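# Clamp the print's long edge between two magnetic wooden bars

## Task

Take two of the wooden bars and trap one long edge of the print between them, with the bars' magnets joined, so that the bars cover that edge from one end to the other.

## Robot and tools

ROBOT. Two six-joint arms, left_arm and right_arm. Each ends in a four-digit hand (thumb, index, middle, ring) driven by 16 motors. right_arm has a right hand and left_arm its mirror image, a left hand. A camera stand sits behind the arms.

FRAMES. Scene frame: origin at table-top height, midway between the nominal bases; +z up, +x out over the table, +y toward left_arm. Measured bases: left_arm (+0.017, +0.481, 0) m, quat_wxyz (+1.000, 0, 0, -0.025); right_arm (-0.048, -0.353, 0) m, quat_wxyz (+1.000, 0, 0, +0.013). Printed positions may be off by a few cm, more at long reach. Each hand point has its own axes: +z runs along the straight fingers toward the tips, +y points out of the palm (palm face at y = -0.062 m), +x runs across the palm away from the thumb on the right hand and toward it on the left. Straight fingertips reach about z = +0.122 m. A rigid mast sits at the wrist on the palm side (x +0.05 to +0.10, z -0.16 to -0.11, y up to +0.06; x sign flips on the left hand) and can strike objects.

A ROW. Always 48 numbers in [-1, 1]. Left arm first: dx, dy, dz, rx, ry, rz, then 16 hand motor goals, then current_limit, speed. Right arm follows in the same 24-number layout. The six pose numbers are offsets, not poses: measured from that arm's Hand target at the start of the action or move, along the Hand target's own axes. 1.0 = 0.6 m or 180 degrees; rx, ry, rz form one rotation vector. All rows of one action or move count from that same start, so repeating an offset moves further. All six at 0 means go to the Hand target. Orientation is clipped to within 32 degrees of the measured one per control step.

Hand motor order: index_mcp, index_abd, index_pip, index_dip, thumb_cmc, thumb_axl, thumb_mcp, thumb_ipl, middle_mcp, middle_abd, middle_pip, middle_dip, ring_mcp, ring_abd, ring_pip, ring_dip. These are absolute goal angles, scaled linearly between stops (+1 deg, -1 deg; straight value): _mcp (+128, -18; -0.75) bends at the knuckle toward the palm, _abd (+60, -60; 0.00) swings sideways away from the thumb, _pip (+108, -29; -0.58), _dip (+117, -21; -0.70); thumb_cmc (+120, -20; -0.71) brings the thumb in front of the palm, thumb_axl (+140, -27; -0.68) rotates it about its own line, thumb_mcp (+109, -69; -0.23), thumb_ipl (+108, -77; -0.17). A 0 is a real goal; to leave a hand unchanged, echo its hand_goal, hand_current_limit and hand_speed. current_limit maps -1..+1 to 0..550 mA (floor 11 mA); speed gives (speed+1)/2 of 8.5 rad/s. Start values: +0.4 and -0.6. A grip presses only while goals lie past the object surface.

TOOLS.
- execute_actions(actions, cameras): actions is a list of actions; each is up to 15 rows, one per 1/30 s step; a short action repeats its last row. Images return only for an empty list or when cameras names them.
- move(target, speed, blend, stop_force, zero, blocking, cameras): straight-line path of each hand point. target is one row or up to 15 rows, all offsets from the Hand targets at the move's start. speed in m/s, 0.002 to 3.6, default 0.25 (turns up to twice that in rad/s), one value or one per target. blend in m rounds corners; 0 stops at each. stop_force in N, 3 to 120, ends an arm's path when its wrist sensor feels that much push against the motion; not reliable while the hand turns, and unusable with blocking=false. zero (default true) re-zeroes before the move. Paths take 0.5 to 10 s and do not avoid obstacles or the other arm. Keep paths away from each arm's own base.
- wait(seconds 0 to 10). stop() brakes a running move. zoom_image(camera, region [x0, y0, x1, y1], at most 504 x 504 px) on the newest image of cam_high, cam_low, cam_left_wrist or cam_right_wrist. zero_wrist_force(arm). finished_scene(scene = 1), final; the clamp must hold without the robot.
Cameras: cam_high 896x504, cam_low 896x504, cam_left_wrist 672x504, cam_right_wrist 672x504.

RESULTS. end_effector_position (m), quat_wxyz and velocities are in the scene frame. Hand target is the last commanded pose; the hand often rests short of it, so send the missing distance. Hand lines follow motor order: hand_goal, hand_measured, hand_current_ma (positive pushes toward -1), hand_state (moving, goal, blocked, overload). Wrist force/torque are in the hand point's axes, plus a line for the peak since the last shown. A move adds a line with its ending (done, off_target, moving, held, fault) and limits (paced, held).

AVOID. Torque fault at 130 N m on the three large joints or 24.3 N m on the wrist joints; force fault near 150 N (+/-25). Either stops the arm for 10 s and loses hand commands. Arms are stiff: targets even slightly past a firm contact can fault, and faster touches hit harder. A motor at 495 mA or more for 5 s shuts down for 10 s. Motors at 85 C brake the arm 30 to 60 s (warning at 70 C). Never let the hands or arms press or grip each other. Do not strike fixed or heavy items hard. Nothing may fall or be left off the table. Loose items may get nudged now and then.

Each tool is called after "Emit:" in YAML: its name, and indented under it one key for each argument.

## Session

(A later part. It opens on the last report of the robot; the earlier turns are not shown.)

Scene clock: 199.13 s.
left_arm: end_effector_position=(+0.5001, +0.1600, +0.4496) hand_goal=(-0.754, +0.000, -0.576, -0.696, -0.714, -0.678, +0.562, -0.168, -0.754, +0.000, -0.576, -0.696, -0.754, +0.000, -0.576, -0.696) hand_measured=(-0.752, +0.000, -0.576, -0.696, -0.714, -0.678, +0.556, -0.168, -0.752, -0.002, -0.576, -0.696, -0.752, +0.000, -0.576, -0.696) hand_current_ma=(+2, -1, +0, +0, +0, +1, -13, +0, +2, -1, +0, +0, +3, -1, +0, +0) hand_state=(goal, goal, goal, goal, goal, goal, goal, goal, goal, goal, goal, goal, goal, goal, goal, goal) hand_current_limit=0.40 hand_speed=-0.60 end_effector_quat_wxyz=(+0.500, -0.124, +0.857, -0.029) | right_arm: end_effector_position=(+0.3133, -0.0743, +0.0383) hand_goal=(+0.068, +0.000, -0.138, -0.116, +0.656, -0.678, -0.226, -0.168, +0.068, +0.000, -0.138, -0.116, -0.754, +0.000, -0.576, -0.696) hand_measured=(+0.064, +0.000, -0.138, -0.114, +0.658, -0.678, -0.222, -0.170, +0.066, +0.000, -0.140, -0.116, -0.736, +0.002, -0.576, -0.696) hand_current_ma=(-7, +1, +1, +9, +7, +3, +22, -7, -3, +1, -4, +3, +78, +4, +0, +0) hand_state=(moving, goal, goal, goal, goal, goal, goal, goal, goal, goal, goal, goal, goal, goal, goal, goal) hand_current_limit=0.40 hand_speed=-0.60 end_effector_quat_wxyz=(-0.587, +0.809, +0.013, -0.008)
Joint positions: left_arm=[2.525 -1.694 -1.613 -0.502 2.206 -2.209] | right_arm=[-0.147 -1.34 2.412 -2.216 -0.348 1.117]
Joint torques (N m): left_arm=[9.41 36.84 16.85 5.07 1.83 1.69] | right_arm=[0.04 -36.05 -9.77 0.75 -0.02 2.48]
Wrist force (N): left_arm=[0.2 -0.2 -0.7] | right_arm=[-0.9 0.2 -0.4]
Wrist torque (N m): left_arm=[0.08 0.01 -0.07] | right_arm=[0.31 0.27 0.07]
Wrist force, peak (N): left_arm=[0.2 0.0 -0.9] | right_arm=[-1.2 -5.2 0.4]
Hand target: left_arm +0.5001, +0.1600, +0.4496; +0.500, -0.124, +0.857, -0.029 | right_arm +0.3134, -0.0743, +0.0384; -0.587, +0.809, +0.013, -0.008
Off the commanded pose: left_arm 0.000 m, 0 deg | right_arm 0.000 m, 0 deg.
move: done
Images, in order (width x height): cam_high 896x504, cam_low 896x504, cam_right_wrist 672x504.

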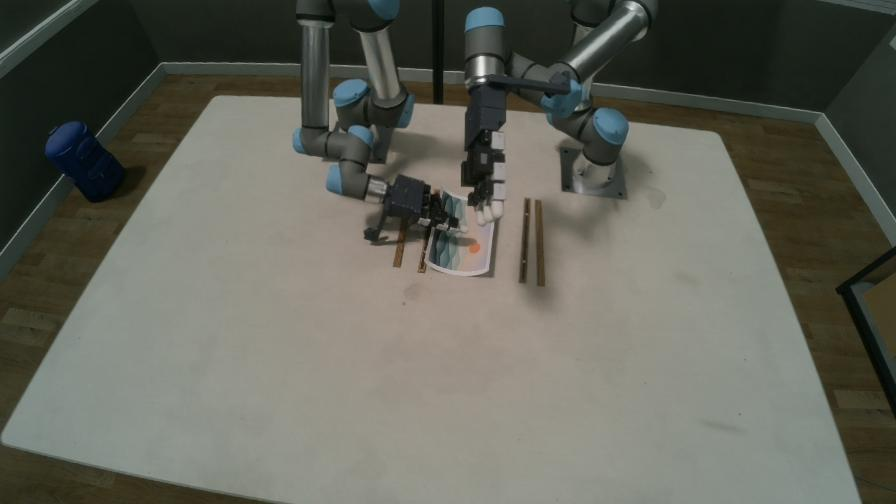

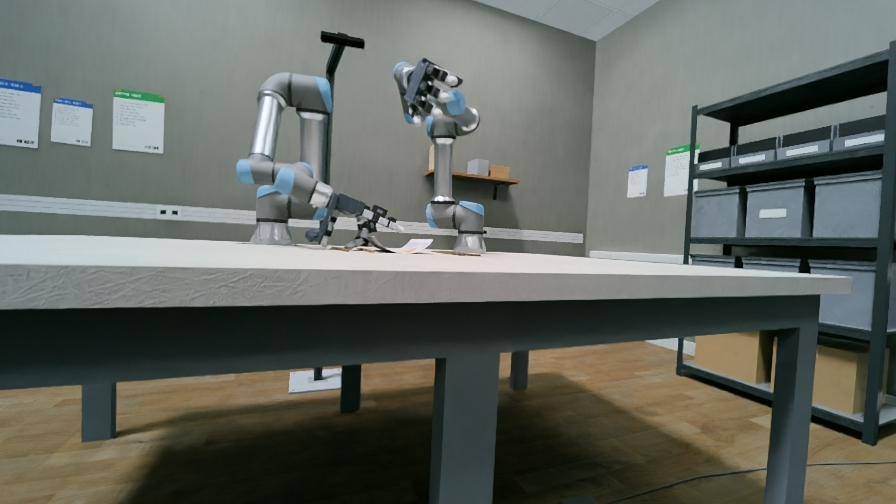

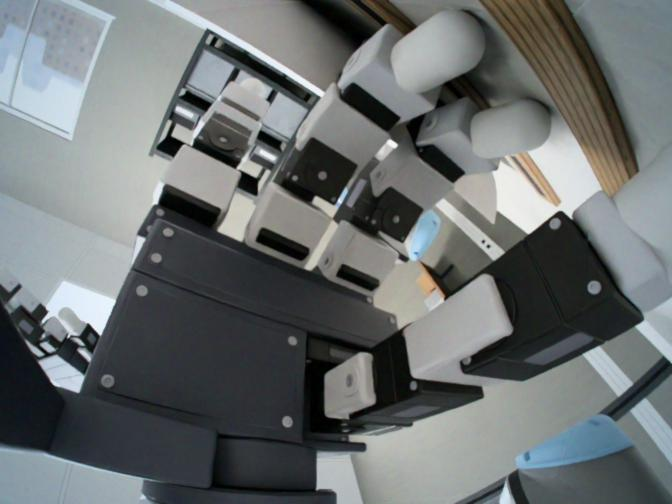

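Emit:
move:
  target:
    - [0,0,0,0,0,0,-0.754,0,-0.576,-0.696,-0.714,-0.678,0.562,-0.168,-0.754,0,-0.576,-0.696,-0.754,0,-0.576,-0.696,0.4,-0.6,0,0,0,0,0,0,0.0685,0,-0.1387,-0.1159,0.657,-0.678,0.23,-0.168,0.0685,0,-0.1387,-0.1159,-0.754,0,-0.576,-0.696,0.7,-0.92]
    - [0,0,0,0,0,0,-0.754,0,-0.576,-0.696,-0.714,-0.678,0.562,-0.168,-0.754,0,-0.576,-0.696,-0.754,0,-0.576,-0.696,0.4,-0.6,0,-0.0127,-0.0041,0,0,0,0.0685,0,-0.1387,-0.1159,0.657,-0.678,0.23,-0.168,0.0685,0,-0.1387,-0.1159,-0.754,0,-0.576,-0.696,0.7,-0.92]
  speed: 0.01
  cameras: ["cam_low","cam_right_wrist","cam_high"]

Emit:
zoom_image:
  camera: "cam_low"
  region: [310, 220, 390, 260]

Emit:
zoom_image:
  camera: "cam_right_wrist"
  region: [340, 0, 672, 260]

Emit:
zoom_image:
  camera: "cam_high"
  region: [370, 180, 450, 280]

Scene clock: 203.13 s.
left_arm: end_effector_position=(+0.5001, +0.1600, +0.4496) hand_goal=(-0.754, +0.000, -0.576, -0.696, -0.714, -0.678, +0.562, -0.168, -0.754, +0.000, -0.576, -0.696, -0.754, +0.000, -0.576, -0.696) hand_measured=(-0.752, +0.000, -0.576, -0.696, -0.714, -0.678, +0.556, -0.168, -0.752, -0.002, -0.576, -0.696, -0.752, +0.000, -0.576, -0.696) hand_current_ma=(+2, -1, +0, +0, +0, +1, -13, +0, +2, -1, +0, +0, +3, -1, +0, +0) hand_state=(goal, goal, goal, goal, goal, goal, goal, goal, goal, goal, goal, goal, goal, goal, goal, goal) hand_current_limit=0.40 hand_speed=-0.60 end_effector_quat_wxyz=(+0.500, -0.124, +0.857, -0.029) | right_arm: end_effector_position=(+0.3133, -0.0742, +0.0465) hand_goal=(+0.068, +0.000, -0.138, -0.116, +0.656, -0.678, +0.230, -0.168, +0.068, +0.000, -0.138, -0.116, -0.754, +0.000, -0.576, -0.696) hand_measured=(+0.068, +0.000, -0.142, -0.118, +0.658, -0.678, +0.224, -0.170, +0.068, +0.000, -0.142, -0.118, -0.736, +0.002, -0.576, -0.696) hand_current_ma=(-2, +1, -16, -7, +7, +3, -27, -12, -3, +1, -14, -5, +78, +4, +0, +0) hand_state=(goal, goal, goal, goal, goal, goal, goal, goal, goal, goal, goal, goal, goal, goal, goal, goal) hand_current_limit=0.70 hand_speed=-0.92 end_effector_quat_wxyz=(-0.587, +0.809, +0.013, -0.008)
Joint positions: left_arm=[2.525 -1.694 -1.613 -0.502 2.206 -2.209] | right_arm=[-0.147 -1.365 2.407 -2.186 -0.348 1.118]
Joint torques (N m): left_arm=[9.75 36.28 17.27 5.01 1.77 1.76] | right_arm=[5.31 -12.86 -23.42 -2.56 2.8 -0.52]
Wrist force (N): left_arm=[-0.1 0.0 -0.5] | right_arm=[-0.8 0.2 -0.5]
Wrist torque (N m): left_arm=[0.09 0.04 -0.09] | right_arm=[0.30 0.25 0.06]
Wrist force, peak (N): left_arm=[0.1 -0.1 -0.9] | right_arm=[-0.8 -2.4 -2.1]
Hand target: left_arm +0.5001, +0.1600, +0.4496; +0.500, -0.124, +0.857, -0.029 | right_arm +0.3134, -0.0743, +0.0464; -0.587, +0.809, +0.013, -0.008
Off the commanded pose: left_arm 0.000 m, 0 deg | right_arm 0.000 m, 0 deg.
move: done
Images, in order (width x height): cam_high 896x504, cam_low 896x504, cam_right_wrist 672x504.

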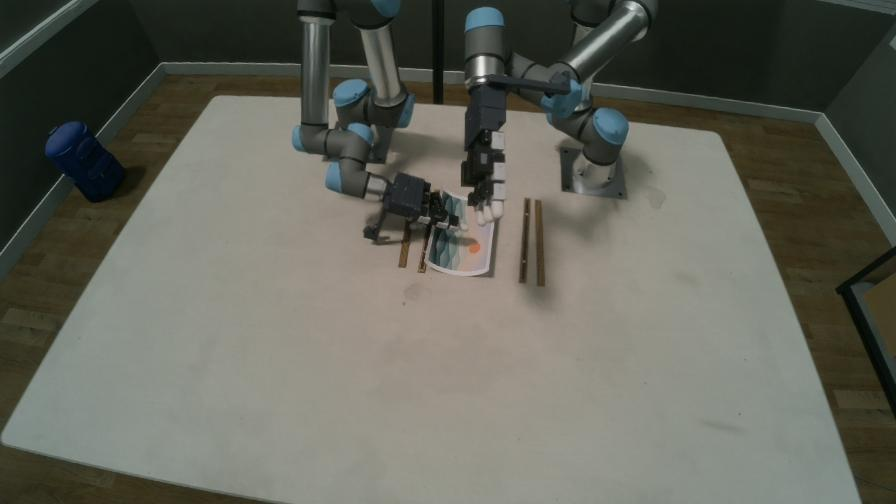

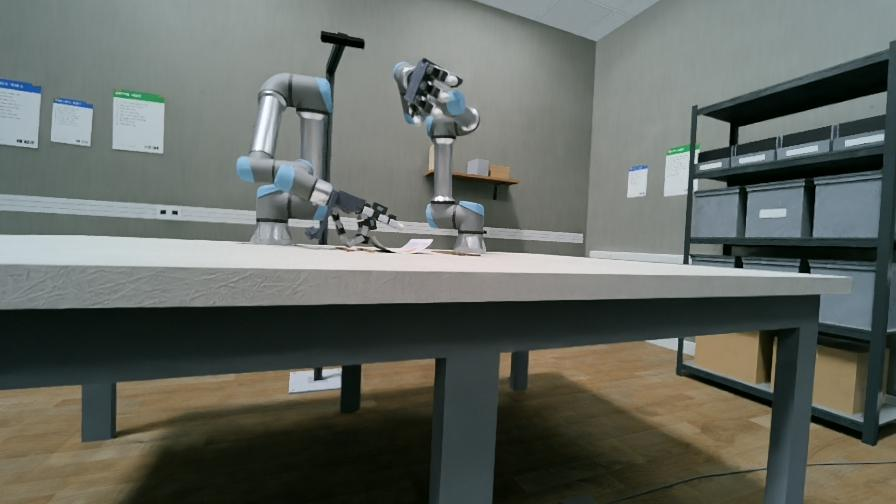

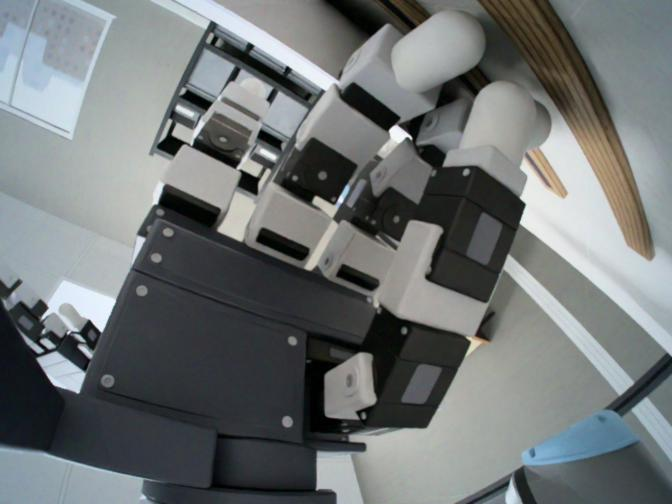

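Scaled by 6.300.

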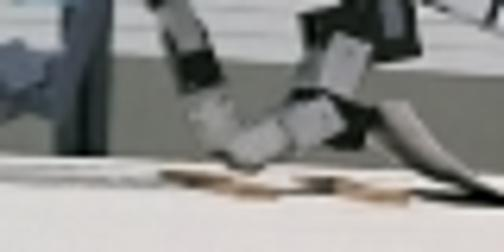

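Scaled by 1.518 from the camera's 672x504 image, which has a finer 960x720 frame.

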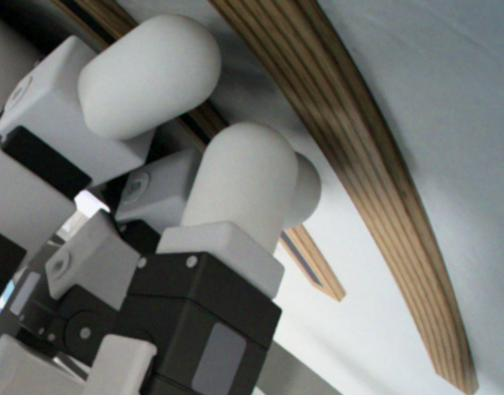

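Scaled by 5.040.

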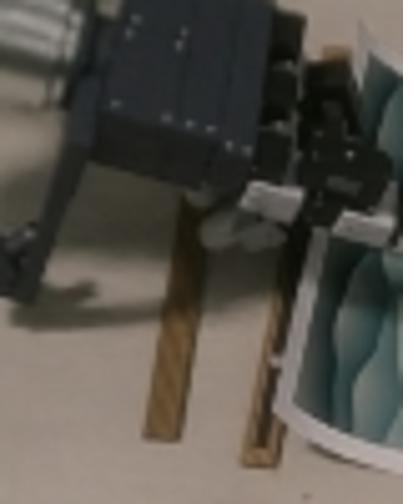

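Emit:
zoom_image:
  camera: "cam_right_wrist"
  region: [590, 160, 672, 270]

Emit:
zoom_image:
  camera: "cam_right_wrist"
  region: [460, 0, 600, 140]

Emit:
zoom_image:
  camera: "cam_low"
  region: [330, 240, 370, 256]

Scaled by 4.582 from the camera's 672x504 image, which has a finer 960x720 frame.

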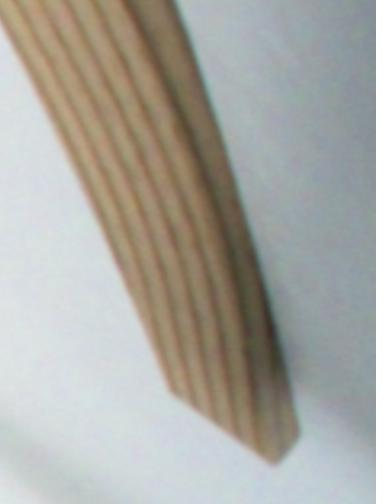

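Scaled by 3.600 from the camera's 672x504 image, which has a finer 960x720 frame.

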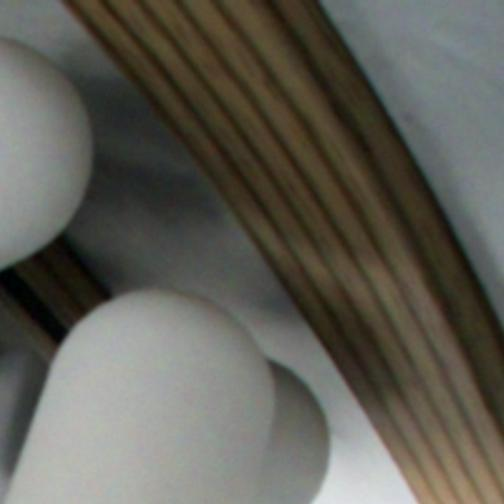

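Scaled by 12.600.

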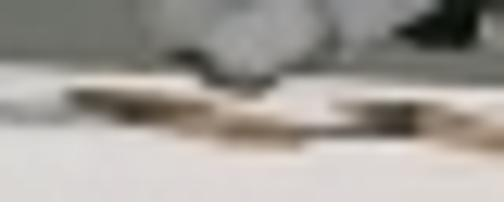

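Emit:
move:
  target:
    - [0,0,0,0,0,0,-0.754,0,-0.576,-0.696,-0.714,-0.678,0.562,-0.168,-0.754,0,-0.576,-0.696,-0.754,0,-0.576,-0.696,0.4,-0.6,0,0,0,0,0,0,0.0685,0,-0.1387,-0.1159,0.657,-0.678,-0.281,-0.168,0.0685,0,-0.1387,-0.1159,-0.754,0,-0.576,-0.696,0.4,-0.6]
    - [0,0,0,0,0,0,-0.754,0,-0.576,-0.696,-0.714,-0.678,0.562,-0.168,-0.754,0,-0.576,-0.696,-0.754,0,-0.576,-0.696,0.4,-0.6,0.0013,-0.0613,0.0268,0.0056,0,0,0.0685,0,-0.1387,-0.1159,0.657,-0.678,-0.281,-0.168,0.0685,0,-0.1387,-0.1159,-0.754,0,-0.576,-0.696,0.4,-0.6]
    - [0,0,0,0,0,0,-0.754,0,-0.576,-0.696,-0.714,-0.678,0.562,-0.168,-0.754,0,-0.576,-0.696,-0.754,0,-0.576,-0.696,0.4,-0.6,0.0013,-0.0613,0.0268,0.0056,0,0,0.2466,0,-0.2117,-0.2319,0.657,-0.678,-0.281,-0.168,0.2466,0,-0.2117,-0.2319,-0.754,0,-0.576,-0.696,0.4,-0.6]
    - [0,0,0,0,0,0,-0.754,0,-0.576,-0.696,-0.714,-0.678,0.562,-0.168,-0.754,0,-0.576,-0.696,-0.754,0,-0.576,-0.696,0.4,-0.6,0.0013,-0.0015,0.0463,0.0056,0,0,0.2466,0,-0.2117,-0.2319,0.657,-0.678,-0.281,-0.168,0.2466,0,-0.2117,-0.2319,-0.754,0,-0.576,-0.696,0.4,-0.6]
  speed: [0.08, 0.08, 0.08, 0.04]
  cameras: ["cam_low","cam_right_wrist","cam_high"]

Emit:
zoom_image:
  camera: "cam_low"
  region: [310, 220, 390, 260]

Emit:
zoom_image:
  camera: "cam_right_wrist"
  region: [340, 0, 672, 260]

Emit:
zoom_image:
  camera: "cam_high"
  region: [370, 180, 450, 280]

Scene clock: 226.53 s.
left_arm: end_effector_position=(+0.5001, +0.1600, +0.4496) hand_goal=(-0.754, +0.000, -0.576, -0.696, -0.714, -0.678, +0.562, -0.168, -0.754, +0.000, -0.576, -0.696, -0.754, +0.000, -0.576, -0.696) hand_measured=(-0.752, +0.000, -0.576, -0.696, -0.714, -0.678, +0.556, -0.168, -0.752, -0.002, -0.576, -0.696, -0.752, +0.000, -0.576, -0.696) hand_current_ma=(+2, -1, +0, +0, +0, +1, -13, +0, +2, -1, +0, +0, +3, -1, +0, +0) hand_state=(goal, goal, goal, goal, goal, goal, goal, goal, goal, goal, goal, goal, goal, goal, goal, goal) hand_current_limit=0.40 hand_speed=-0.60 end_effector_quat_wxyz=(+0.500, -0.124, +0.857, -0.029) | right_arm: end_effector_position=(+0.3133, -0.0476, +0.0386) hand_goal=(+0.246, +0.000, -0.212, -0.232, +0.656, -0.678, -0.282, -0.168, +0.246, +0.000, -0.212, -0.232, -0.754, +0.000, -0.576, -0.696) hand_measured=(+0.244, +0.000, -0.210, -0.230, +0.658, -0.678, -0.276, -0.170, +0.244, +0.000, -0.210, -0.230, -0.736, +0.002, -0.576, -0.696) hand_current_ma=(-7, +1, +7, +8, +7, +3, +25, -7, -7, +1, +5, +10, +78, +4, +0, +0) hand_state=(goal, goal, goal, goal, goal, goal, goal, goal, goal, goal, goal, goal, goal, goal, goal, goal) hand_current_limit=0.40 hand_speed=-0.60 end_effector_quat_wxyz=(-0.594, +0.804, +0.012, -0.008) end_effector_velocity=(+0.000, +0.000, +0.001) end_effector_angular_velocity=(+0.001, +0.002, +0.000)
Joint positions: left_arm=[2.525 -1.694 -1.613 -0.502 2.206 -2.209] | right_arm=[-0.084 -1.282 2.419 -2.435 -0.309 1.283]
Joint velocities: left_arm=[within noise] | right_arm=[0 -0.002 -0.001 0.005 0.001 0.001]
Joint torques (N m): left_arm=[8.38 36.2 17.31 4.82 1.89 1.79] | right_arm=[6.74 -37.46 -7.12 0.4 0.34 1.87]
Wrist force (N): left_arm=[0.1 0.1 -0.8] | right_arm=[-1.0 0.0 -0.5]
Wrist torque (N m): left_arm=[0.13 0.02 -0.09] | right_arm=[0.32 0.28 0.03]
Wrist force, peak (N): left_arm=[0.0 0.0 -1.0] | right_arm=[-0.6 1.5 -0.8]
Hand target: left_arm +0.5001, +0.1600, +0.4496; +0.500, -0.124, +0.857, -0.029 | right_arm +0.3134, -0.0476, +0.0386; -0.594, +0.804, +0.013, -0.008
Off the commanded pose: left_arm 0.000 m, 0 deg | right_arm 0.000 m, 0 deg.
move: done
Images, in order (width x height): cam_high 896x504, cam_low 896x504, cam_right_wrist 672x504.

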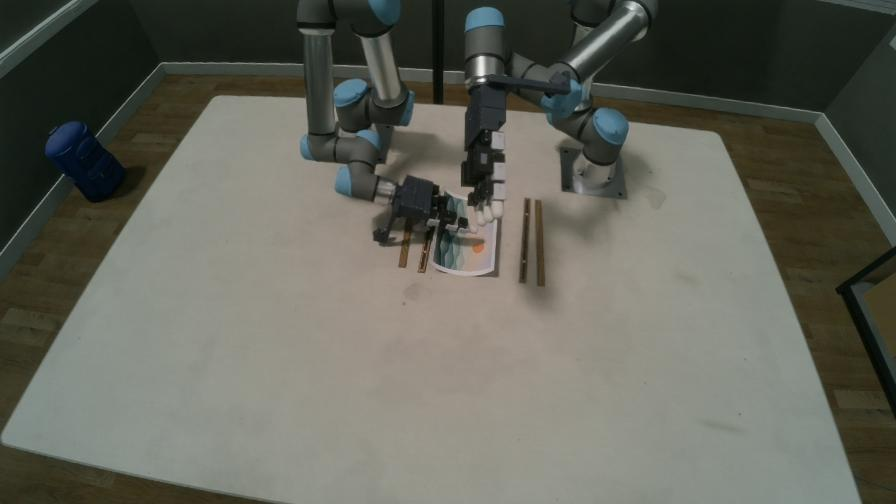

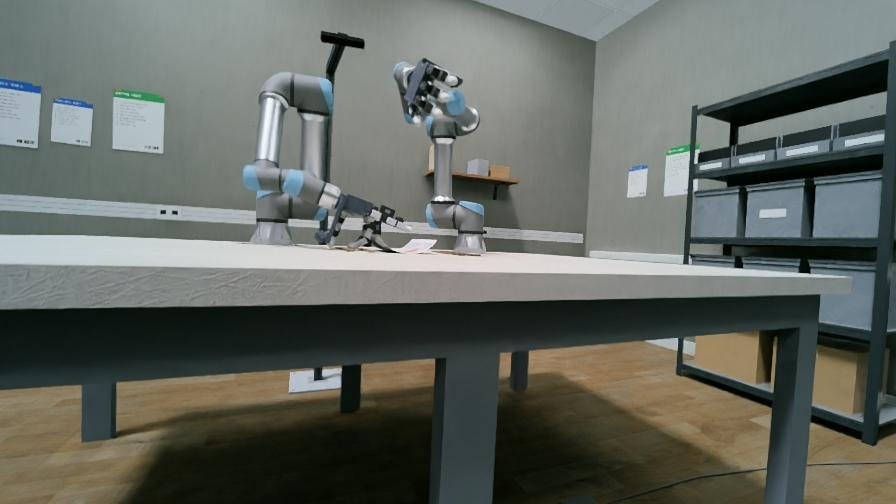

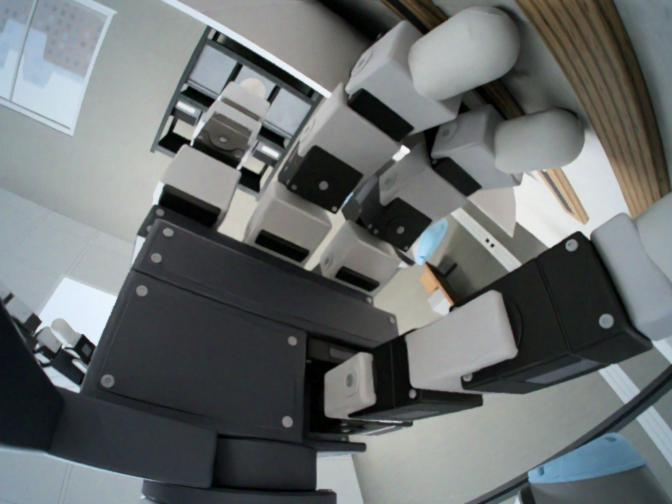

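Scaled by 6.300.

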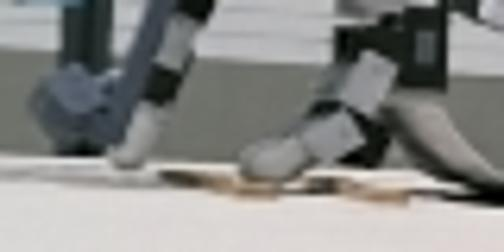

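Scaled by 1.518 from the camera's 672x504 image, which has a finer 960x720 frame.

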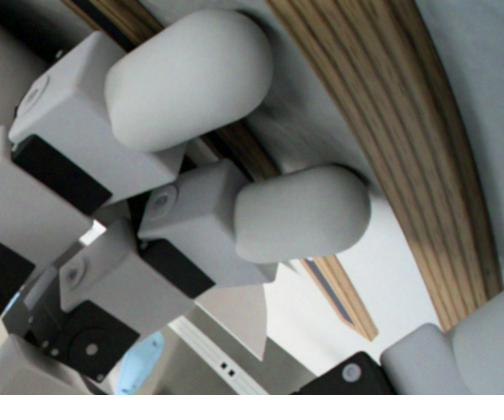

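Scaled by 5.040.

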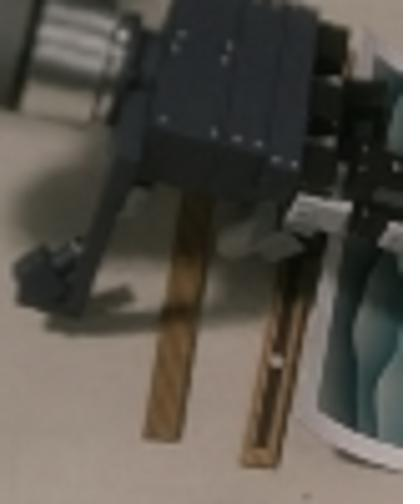

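Emit:
move:
  target:
    - [0,0,0,0,0,0,-0.754,0,-0.576,-0.696,-0.714,-0.678,0.562,-0.168,-0.754,0,-0.576,-0.696,-0.754,0,-0.576,-0.696,0.4,-0.6,0,0,0,0,0,0,0.2466,0,-0.2117,-0.2319,0.657,-0.678,0.1124,-0.168,0.2466,0,-0.2117,-0.2319,-0.754,0,-0.576,-0.696,0.1,-0.92]
  speed: 0.01
  cameras: ["cam_low","cam_right_wrist","cam_high"]

Emit:
zoom_image:
  camera: "cam_low"
  region: [310, 220, 390, 260]

Emit:
zoom_image:
  camera: "cam_right_wrist"
  region: [340, 0, 672, 260]

Scene clock: 228.83 s.
left_arm: end_effector_position=(+0.5001, +0.1600, +0.4496) hand_goal=(-0.754, +0.000, -0.576, -0.696, -0.714, -0.678, +0.562, -0.168, -0.754, +0.000, -0.576, -0.696, -0.754, +0.000, -0.576, -0.696) hand_measured=(-0.752, +0.000, -0.576, -0.696, -0.714, -0.678, +0.556, -0.168, -0.752, -0.002, -0.576, -0.696, -0.752, +0.000, -0.576, -0.696) hand_current_ma=(+2, -1, +0, +0, +0, +1, -13, +0, +2, -1, +0, +0, +3, -1, +0, +0) hand_state=(goal, goal, goal, goal, goal, goal, goal, goal, goal, goal, goal, goal, goal, goal, goal, goal) hand_current_limit=0.40 hand_speed=-0.60 end_effector_quat_wxyz=(+0.500, -0.124, +0.857, -0.029) | right_arm: end_effector_position=(+0.3134, -0.0476, +0.0386) hand_goal=(+0.246, +0.000, -0.212, -0.232, +0.656, -0.678, +0.112, -0.168, +0.246, +0.000, -0.212, -0.232, -0.754, +0.000, -0.576, -0.696) hand_measured=(+0.244, +0.000, -0.210, -0.230, +0.658, -0.678, -0.112, -0.178, +0.244, +0.000, -0.210, -0.230, -0.736, +0.002, -0.576, -0.696) hand_current_ma=(-7, +1, +7, +8, +7, +3, -302, -51, -7, +1, +5, +10, +78, +4, +0, +0) hand_state=(goal, goal, goal, goal, goal, goal, blocked, goal, goal, goal, goal, goal, goal, goal, goal, goal) hand_current_limit=0.10 hand_speed=-0.92 end_effector_quat_wxyz=(-0.594, +0.804, +0.013, -0.008)
Joint positions: left_arm=[2.525 -1.694 -1.613 -0.502 2.206 -2.209] | right_arm=[-0.084 -1.282 2.419 -2.435 -0.309 1.283]
Joint torques (N m): left_arm=[8.93 35.68 17.21 5.04 1.83 1.77] | right_arm=[5.18 -35.9 -23.29 0.09 0.95 -2]
Wrist force (N): left_arm=[0.0 0.0 -0.7] | right_arm=[-0.7 -2.0 -2.0]
Wrist torque (N m): left_arm=[0.11 0.04 -0.09] | right_arm=[0.00 0.23 0.05]
Wrist force, peak (N): left_arm=[0.3 -0.1 -0.9] | right_arm=[-1.0 -1.8 -2.5]
Hand target: left_arm +0.5001, +0.1600, +0.4496; +0.500, -0.124, +0.857, -0.029 | right_arm +0.3134, -0.0476, +0.0386; -0.594, +0.804, +0.013, -0.008
Off the commanded pose: left_arm 0.000 m, 0 deg | right_arm 0.000 m, 0 deg.
move: done
Images, in order (width x height): cam_high 896x504, cam_low 896x504, cam_right_wrist 672x504.

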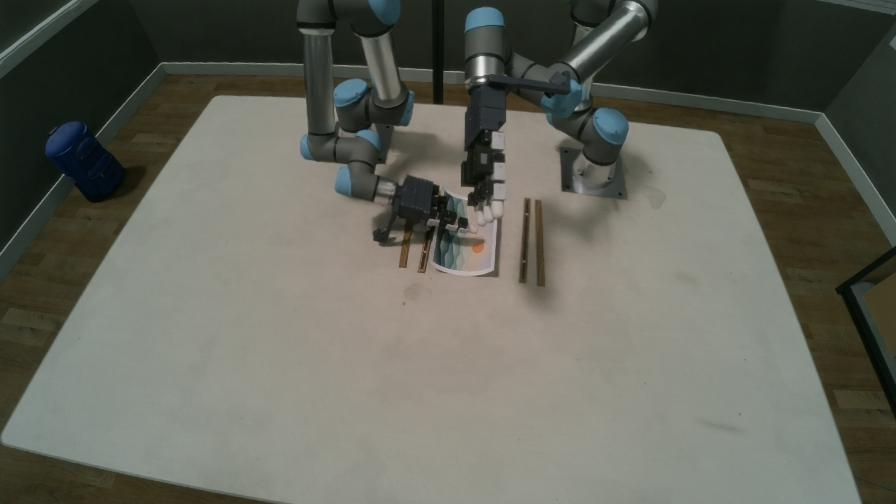

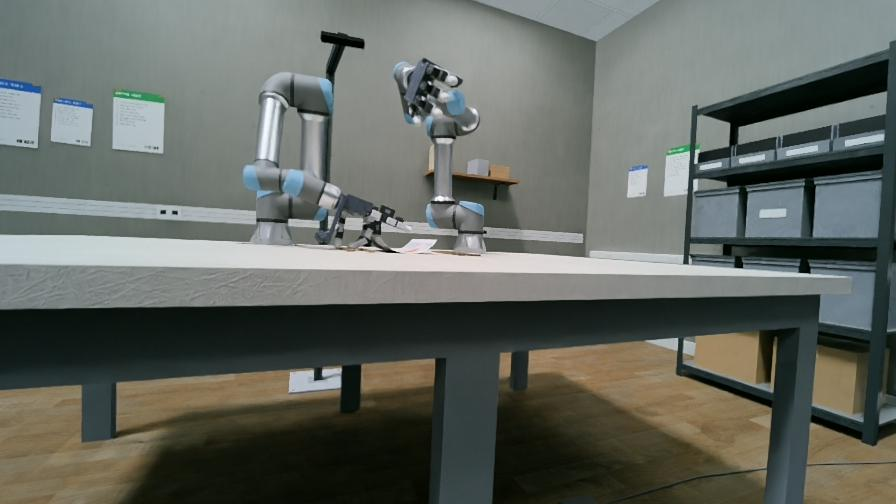

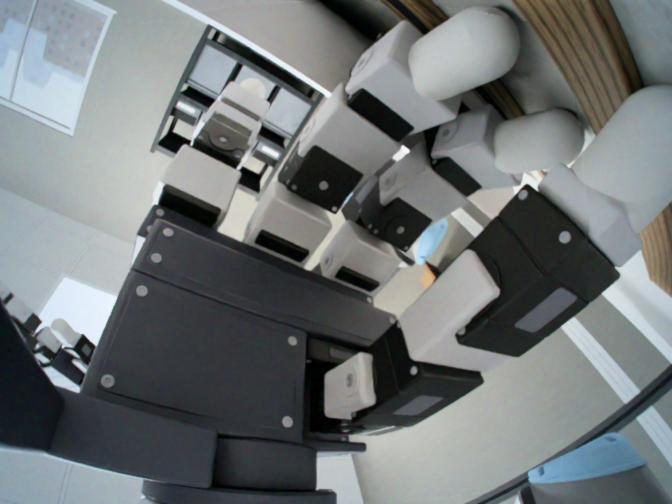

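Scaled by 6.300.

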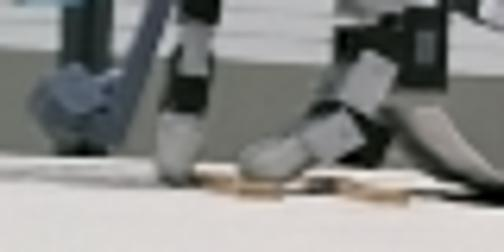

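Scaled by 1.518 from the camera's 672x504 image, which has a finer 960x720 frame.

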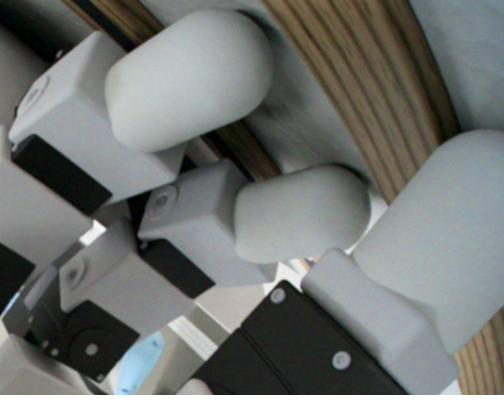

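Emit:
move:
  target:
    - [0,0,0,0,0,0,-0.754,0,-0.576,-0.696,-0.714,-0.678,0.562,-0.168,-0.754,0,-0.576,-0.696,-0.754,0,-0.576,-0.696,0.4,-0.6,0,0,0,0,0,0,0.2466,0,-0.2117,-0.2319,0.657,-0.678,0.1124,-0.168,0.2466,0,-0.2117,-0.2319,-0.754,0,-0.576,-0.696,0.75,-0.92]
  speed: 0.01
  cameras: ["cam_low","cam_right_wrist","cam_high"]

Emit:
zoom_image:
  camera: "cam_low"
  region: [310, 220, 390, 260]

Emit:
zoom_image:
  camera: "cam_right_wrist"
  region: [340, 0, 672, 260]

Scene clock: 230.63 s.
left_arm: end_effector_position=(+0.5001, +0.1600, +0.4496) hand_goal=(-0.754, +0.000, -0.576, -0.696, -0.714, -0.678, +0.562, -0.168, -0.754, +0.000, -0.576, -0.696, -0.754, +0.000, -0.576, -0.696) hand_measured=(-0.752, +0.000, -0.576, -0.696, -0.714, -0.678, +0.556, -0.168, -0.752, -0.002, -0.576, -0.696, -0.752, +0.000, -0.576, -0.696) hand_current_ma=(+2, -1, +0, +0, +0, +1, -13, +0, +2, -1, +0, +0, +3, -1, +0, +0) hand_state=(goal, goal, goal, goal, goal, goal, goal, goal, goal, goal, goal, goal, goal, goal, goal, goal) hand_current_limit=0.40 hand_speed=-0.60 end_effector_quat_wxyz=(+0.500, -0.124, +0.857, -0.029) | right_arm: end_effector_position=(+0.3134, -0.0476, +0.0386) hand_goal=(+0.246, +0.000, -0.212, -0.232, +0.656, -0.678, +0.112, -0.168, +0.246, +0.000, -0.212, -0.232, -0.754, +0.000, -0.576, -0.696) hand_measured=(+0.244, +0.000, -0.210, -0.230, +0.658, -0.678, -0.100, -0.184, +0.244, +0.000, -0.210, -0.230, -0.736, +0.002, -0.576, -0.696) hand_current_ma=(-7, +1, +7, +8, +7, +3, -481, -88, -7, +1, +5, +10, +78, +4, +0, +0) hand_state=(goal, goal, goal, goal, goal, goal, blocked, goal, goal, goal, goal, goal, goal, goal, goal, goal) hand_current_limit=0.75 hand_speed=-0.92 end_effector_quat_wxyz=(-0.594, +0.804, +0.013, -0.008)
Joint positions: left_arm=[2.525 -1.694 -1.613 -0.502 2.206 -2.209] | right_arm=[-0.084 -1.282 2.419 -2.435 -0.309 1.283]
Joint torques (N m): left_arm=[9.03 36.21 17.03 5.02 1.77 1.76] | right_arm=[2.81 -33.97 -21.45 -0.29 1.72 -1.67]
Wrist force (N): left_arm=[-0.1 0.2 -0.8] | right_arm=[-0.7 -2.7 -3.6]
Wrist torque (N m): left_arm=[0.14 0.04 -0.10] | right_arm=[-0.09 0.24 0.07]
Wrist force, peak (N): left_arm=[0.1 -0.2 -0.9] | right_arm=[-1.0 -3.3 -3.7]
Hand target: left_arm +0.5001, +0.1600, +0.4496; +0.500, -0.124, +0.857, -0.029 | right_arm +0.3134, -0.0476, +0.0386; -0.594, +0.804, +0.013, -0.008
Off the commanded pose: left_arm 0.000 m, 0 deg | right_arm 0.000 m, 0 deg.
move: done
Images, in order (width x height): cam_high 896x504, cam_low 896x504, cam_right_wrist 672x504.

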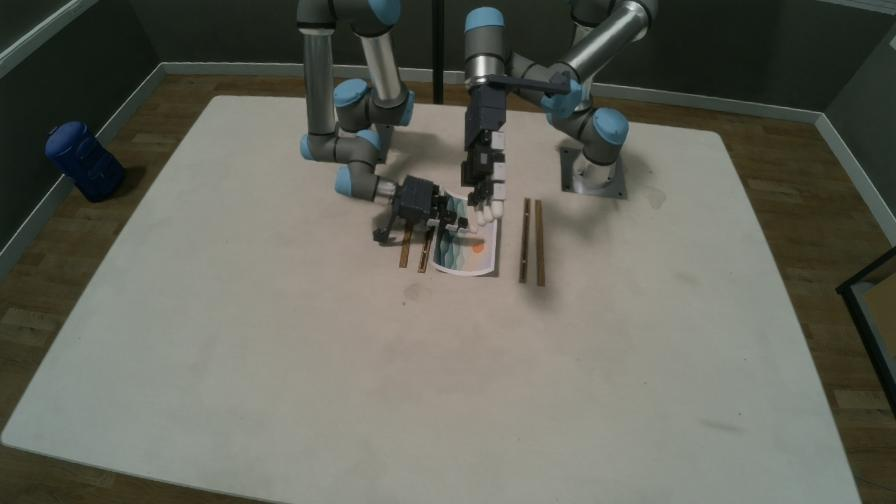

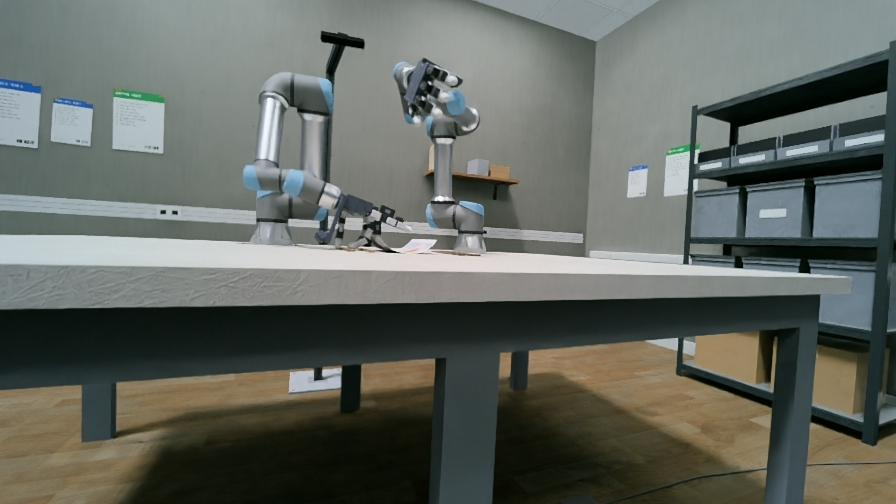

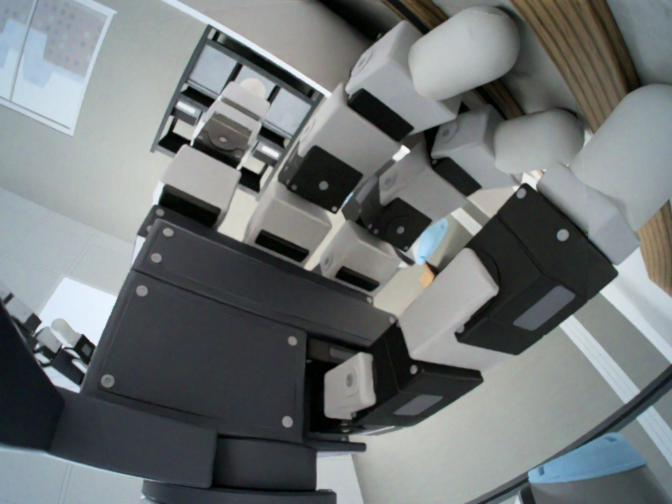

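Scaled by 6.300.

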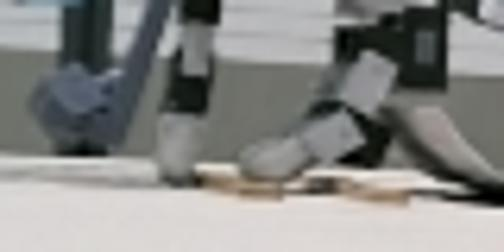

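Scaled by 1.518 from the camera's 672x504 image, which has a finer 960x720 frame.

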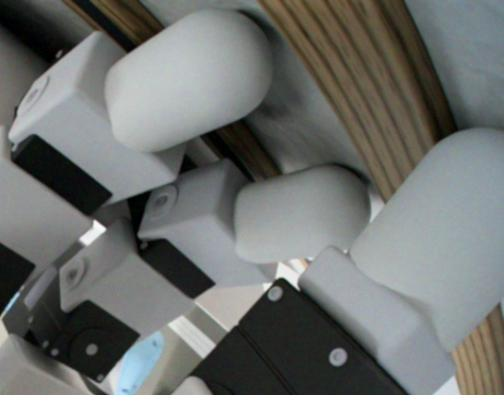

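Emit:
move:
  target:
    - [0,0,0,0,0,0,-0.754,0,-0.576,-0.696,-0.714,-0.678,0.562,-0.168,-0.754,0,-0.576,-0.696,-0.754,0,-0.576,-0.696,0.4,-0.6,0,-0.0013,-0.0004,0,0,0,0.2466,0,-0.2117,-0.2319,0.657,-0.678,0.1124,-0.168,0.2466,0,-0.2117,-0.2319,-0.754,0,-0.576,-0.696,0.6,-0.92]
  speed: 0.01
  cameras: ["cam_low","cam_right_wrist","cam_high"]

Emit:
zoom_image:
  camera: "cam_low"
  region: [310, 220, 390, 260]

Emit:
zoom_image:
  camera: "cam_right_wrist"
  region: [340, 0, 672, 260]

Scene clock: 232.63 s.
left_arm: end_effector_position=(+0.5001, +0.1600, +0.4496) hand_goal=(-0.754, +0.000, -0.576, -0.696, -0.714, -0.678, +0.562, -0.168, -0.754, +0.000, -0.576, -0.696, -0.754, +0.000, -0.576, -0.696) hand_measured=(-0.752, +0.000, -0.576, -0.696, -0.714, -0.678, +0.556, -0.168, -0.752, -0.002, -0.576, -0.696, -0.752, +0.000, -0.576, -0.696) hand_current_ma=(+2, -1, +0, +0, +0, +1, -13, +0, +2, -1, +0, +0, +3, -1, +0, +0) hand_state=(goal, goal, goal, goal, goal, goal, goal, goal, goal, goal, goal, goal, goal, goal, goal, goal) hand_current_limit=0.40 hand_speed=-0.60 end_effector_quat_wxyz=(+0.500, -0.124, +0.857, -0.029) | right_arm: end_effector_position=(+0.3134, -0.0476, +0.0395) hand_goal=(+0.246, +0.000, -0.212, -0.232, +0.656, -0.678, +0.112, -0.168, +0.246, +0.000, -0.212, -0.232, -0.754, +0.000, -0.576, -0.696) hand_measured=(+0.240, +0.000, -0.212, -0.230, +0.658, -0.678, -0.056, -0.184, +0.242, +0.000, -0.212, -0.230, -0.736, +0.002, -0.576, -0.696) hand_current_ma=(-25, +1, +0, +7, +8, +3, -440, -88, -18, +1, +0, +8, +78, +4, +0, +0) hand_state=(goal, goal, goal, goal, goal, goal, blocked, goal, goal, goal, goal, goal, goal, goal, goal, goal) hand_current_limit=0.60 hand_speed=-0.92 end_effector_quat_wxyz=(-0.594, +0.804, +0.013, -0.008)
Joint positions: left_arm=[2.525 -1.694 -1.613 -0.502 2.206 -2.209] | right_arm=[-0.084 -1.285 2.418 -2.432 -0.309 1.283]
Joint torques (N m): left_arm=[8.38 36.17 17.15 5.08 1.77 1.75] | right_arm=[-0.59 -33.41 -24.63 0.13 2.01 -0.13]
Wrist force (N): left_arm=[0.1 0.1 -0.7] | right_arm=[-0.6 -1.5 -1.4]
Wrist torque (N m): left_arm=[0.12 0.02 -0.09] | right_arm=[0.16 0.23 0.07]
Wrist force, peak (N): left_arm=[0.1 0.1 -0.9] | right_arm=[-0.9 -3.6 -3.6]
Hand target: left_arm +0.5001, +0.1600, +0.4496; +0.500, -0.124, +0.857, -0.029 | right_arm +0.3134, -0.0476, +0.0394; -0.594, +0.804, +0.013, -0.008
Off the commanded pose: left_arm 0.000 m, 0 deg | right_arm 0.000 m, 0 deg.
move: done
Images, in order (width x height): cam_high 896x504, cam_low 896x504, cam_right_wrist 672x504.

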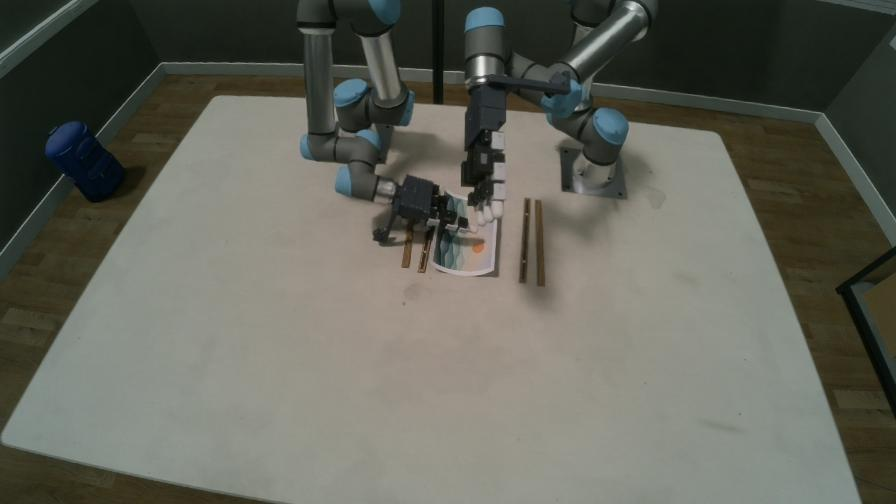

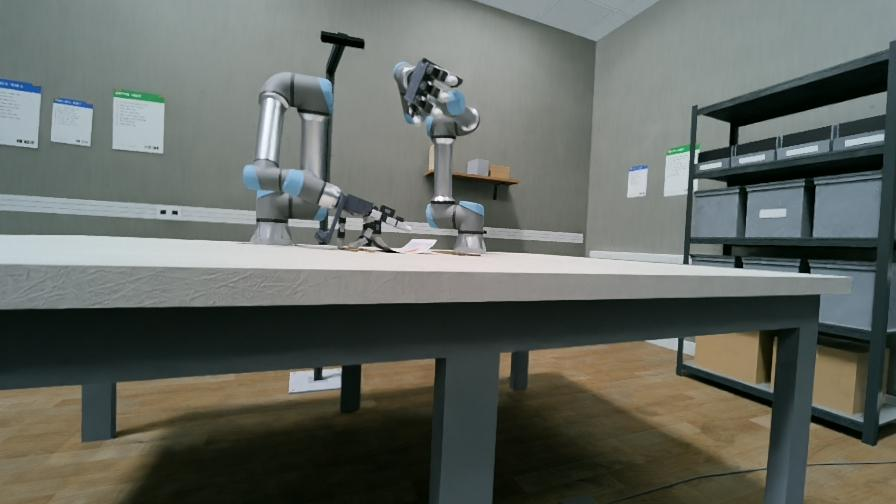

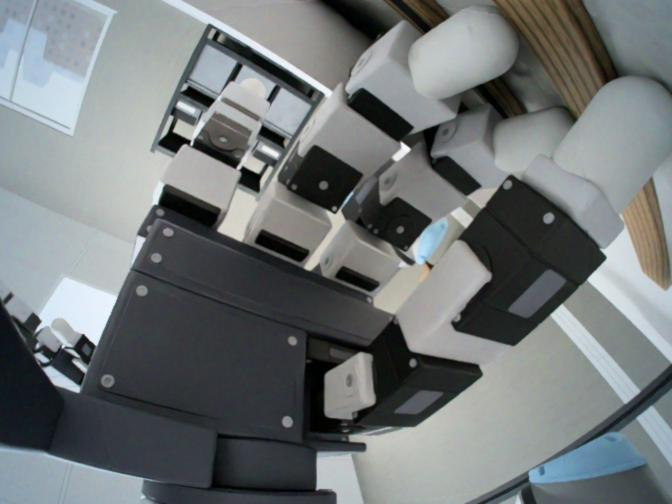

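Scaled by 6.300.

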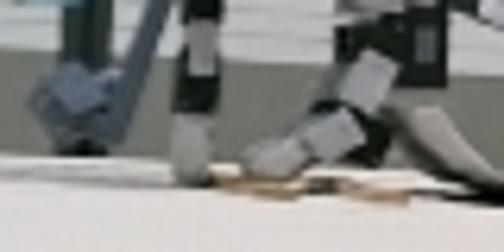

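Scaled by 1.518 from the camera's 672x504 image, which has a finer 960x720 frame.

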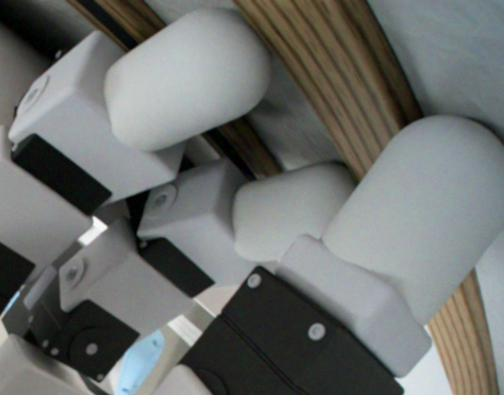

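Emit:
execute_actions:
  actions: []

Scene clock: 236.10 s.
left_arm: end_effector_position=(+0.5001, +0.1600, +0.4496) hand_goal=(-0.754, +0.000, -0.576, -0.696, -0.714, -0.678, +0.562, -0.168, -0.754, +0.000, -0.576, -0.696, -0.754, +0.000, -0.576, -0.696) hand_measured=(-0.752, +0.000, -0.576, -0.696, -0.714, -0.678, +0.556, -0.168, -0.752, -0.002, -0.576, -0.696, -0.752, +0.000, -0.576, -0.696) hand_current_ma=(+2, -1, +0, +0, +0, +1, -13, +0, +2, -1, +0, +0, +3, -1, +0, +0) hand_state=(goal, goal, goal, goal, goal, goal, goal, goal, goal, goal, goal, goal, goal, goal, goal, goal) hand_current_limit=0.40 hand_speed=-0.60 end_effector_quat_wxyz=(+0.500, -0.124, +0.857, -0.029) | right_arm: end_effector_position=(+0.3134, -0.0476, +0.0394) hand_goal=(+0.246, +0.000, -0.212, -0.232, +0.656, -0.678, +0.112, -0.168, +0.246, +0.000, -0.212, -0.232, -0.754, +0.000, -0.576, -0.696) hand_measured=(+0.240, +0.000, -0.212, -0.230, +0.658, -0.678, -0.056, -0.184, +0.242, +0.000, -0.212, -0.230, -0.736, +0.002, -0.576, -0.696) hand_current_ma=(-25, +1, +0, +7, +8, +3, -440, -88, -18, +1, +0, +8, +78, +4, +0, +0) hand_state=(goal, goal, goal, goal, goal, goal, blocked, goal, goal, goal, goal, goal, goal, goal, goal, goal) hand_current_limit=0.60 hand_speed=-0.92 end_effector_quat_wxyz=(-0.594, +0.804, +0.013, -0.008)
Joint positions: left_arm=[2.525 -1.694 -1.613 -0.502 2.206 -2.209] | right_arm=[-0.084 -1.285 2.418 -2.432 -0.309 1.283]
Joint velocities: within noise
Joint torques (N m): left_arm=[8.52 36.23 16.43 4.9 1.76 1.77] | right_arm=[-5.67 -10.13 -23.67 -4.18 2.85 -1.85]
Motor temperatures (°C): left_arm=[30 29 30 36 42 34] | right_arm=[30 24 39 34 35 33]
Wrist force (N): left_arm=[0.1 -0.1 -0.7] | right_arm=[-0.7 -1.7 -1.8]
Wrist torque (N m): left_arm=[0.10 0.02 -0.07] | right_arm=[0.17 0.24 0.06]
Wrist force, peak (N): left_arm=[0.0 0.1 -1.1] | right_arm=[-0.9 -1.9 -1.9]
Hand target: left_arm +0.5001, +0.1600, +0.4496; +0.500, -0.124, +0.857, -0.029 | right_arm +0.3134, -0.0476, +0.0394; -0.594, +0.804, +0.013, -0.008
Off the commanded pose: left_arm 0.000 m, 0 deg | right_arm 0.000 m, 0 deg.

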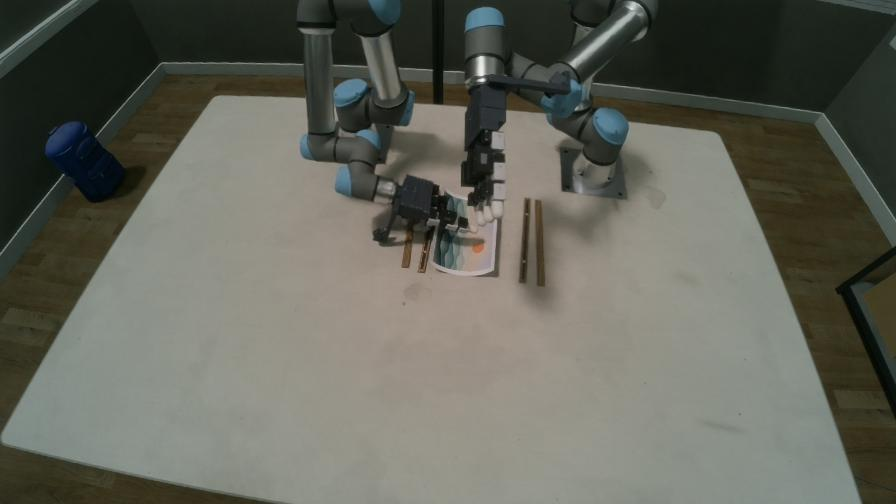

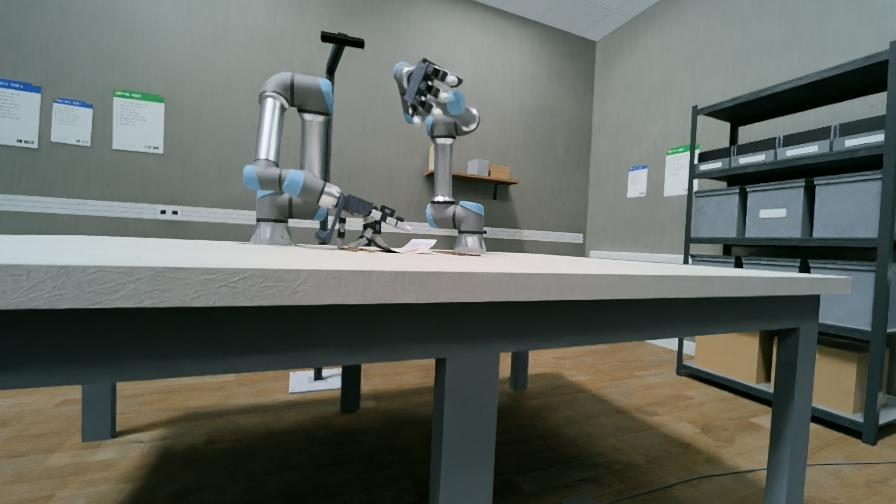

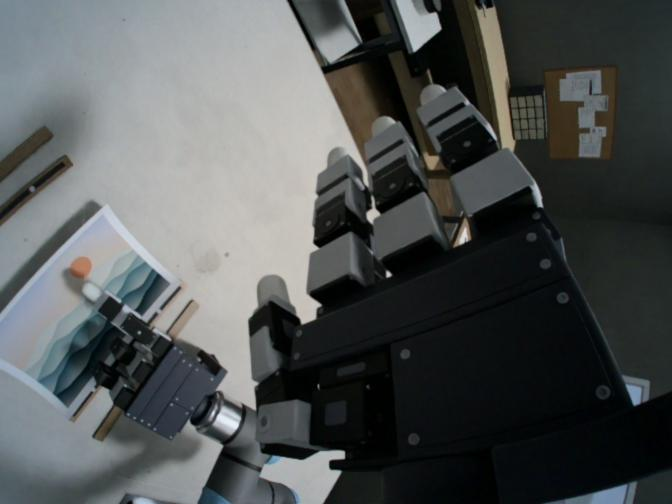

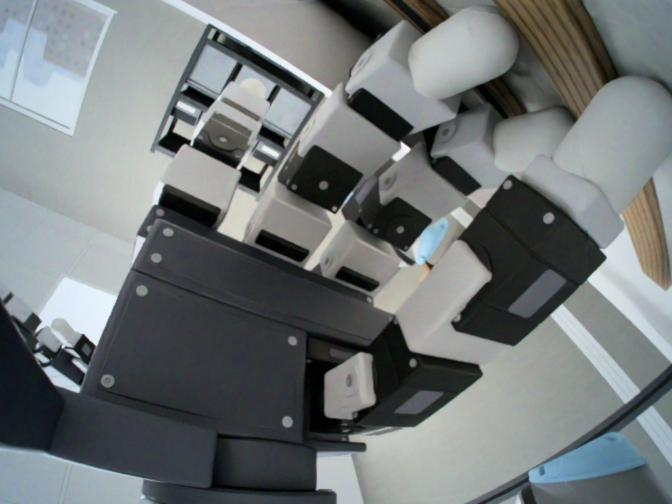

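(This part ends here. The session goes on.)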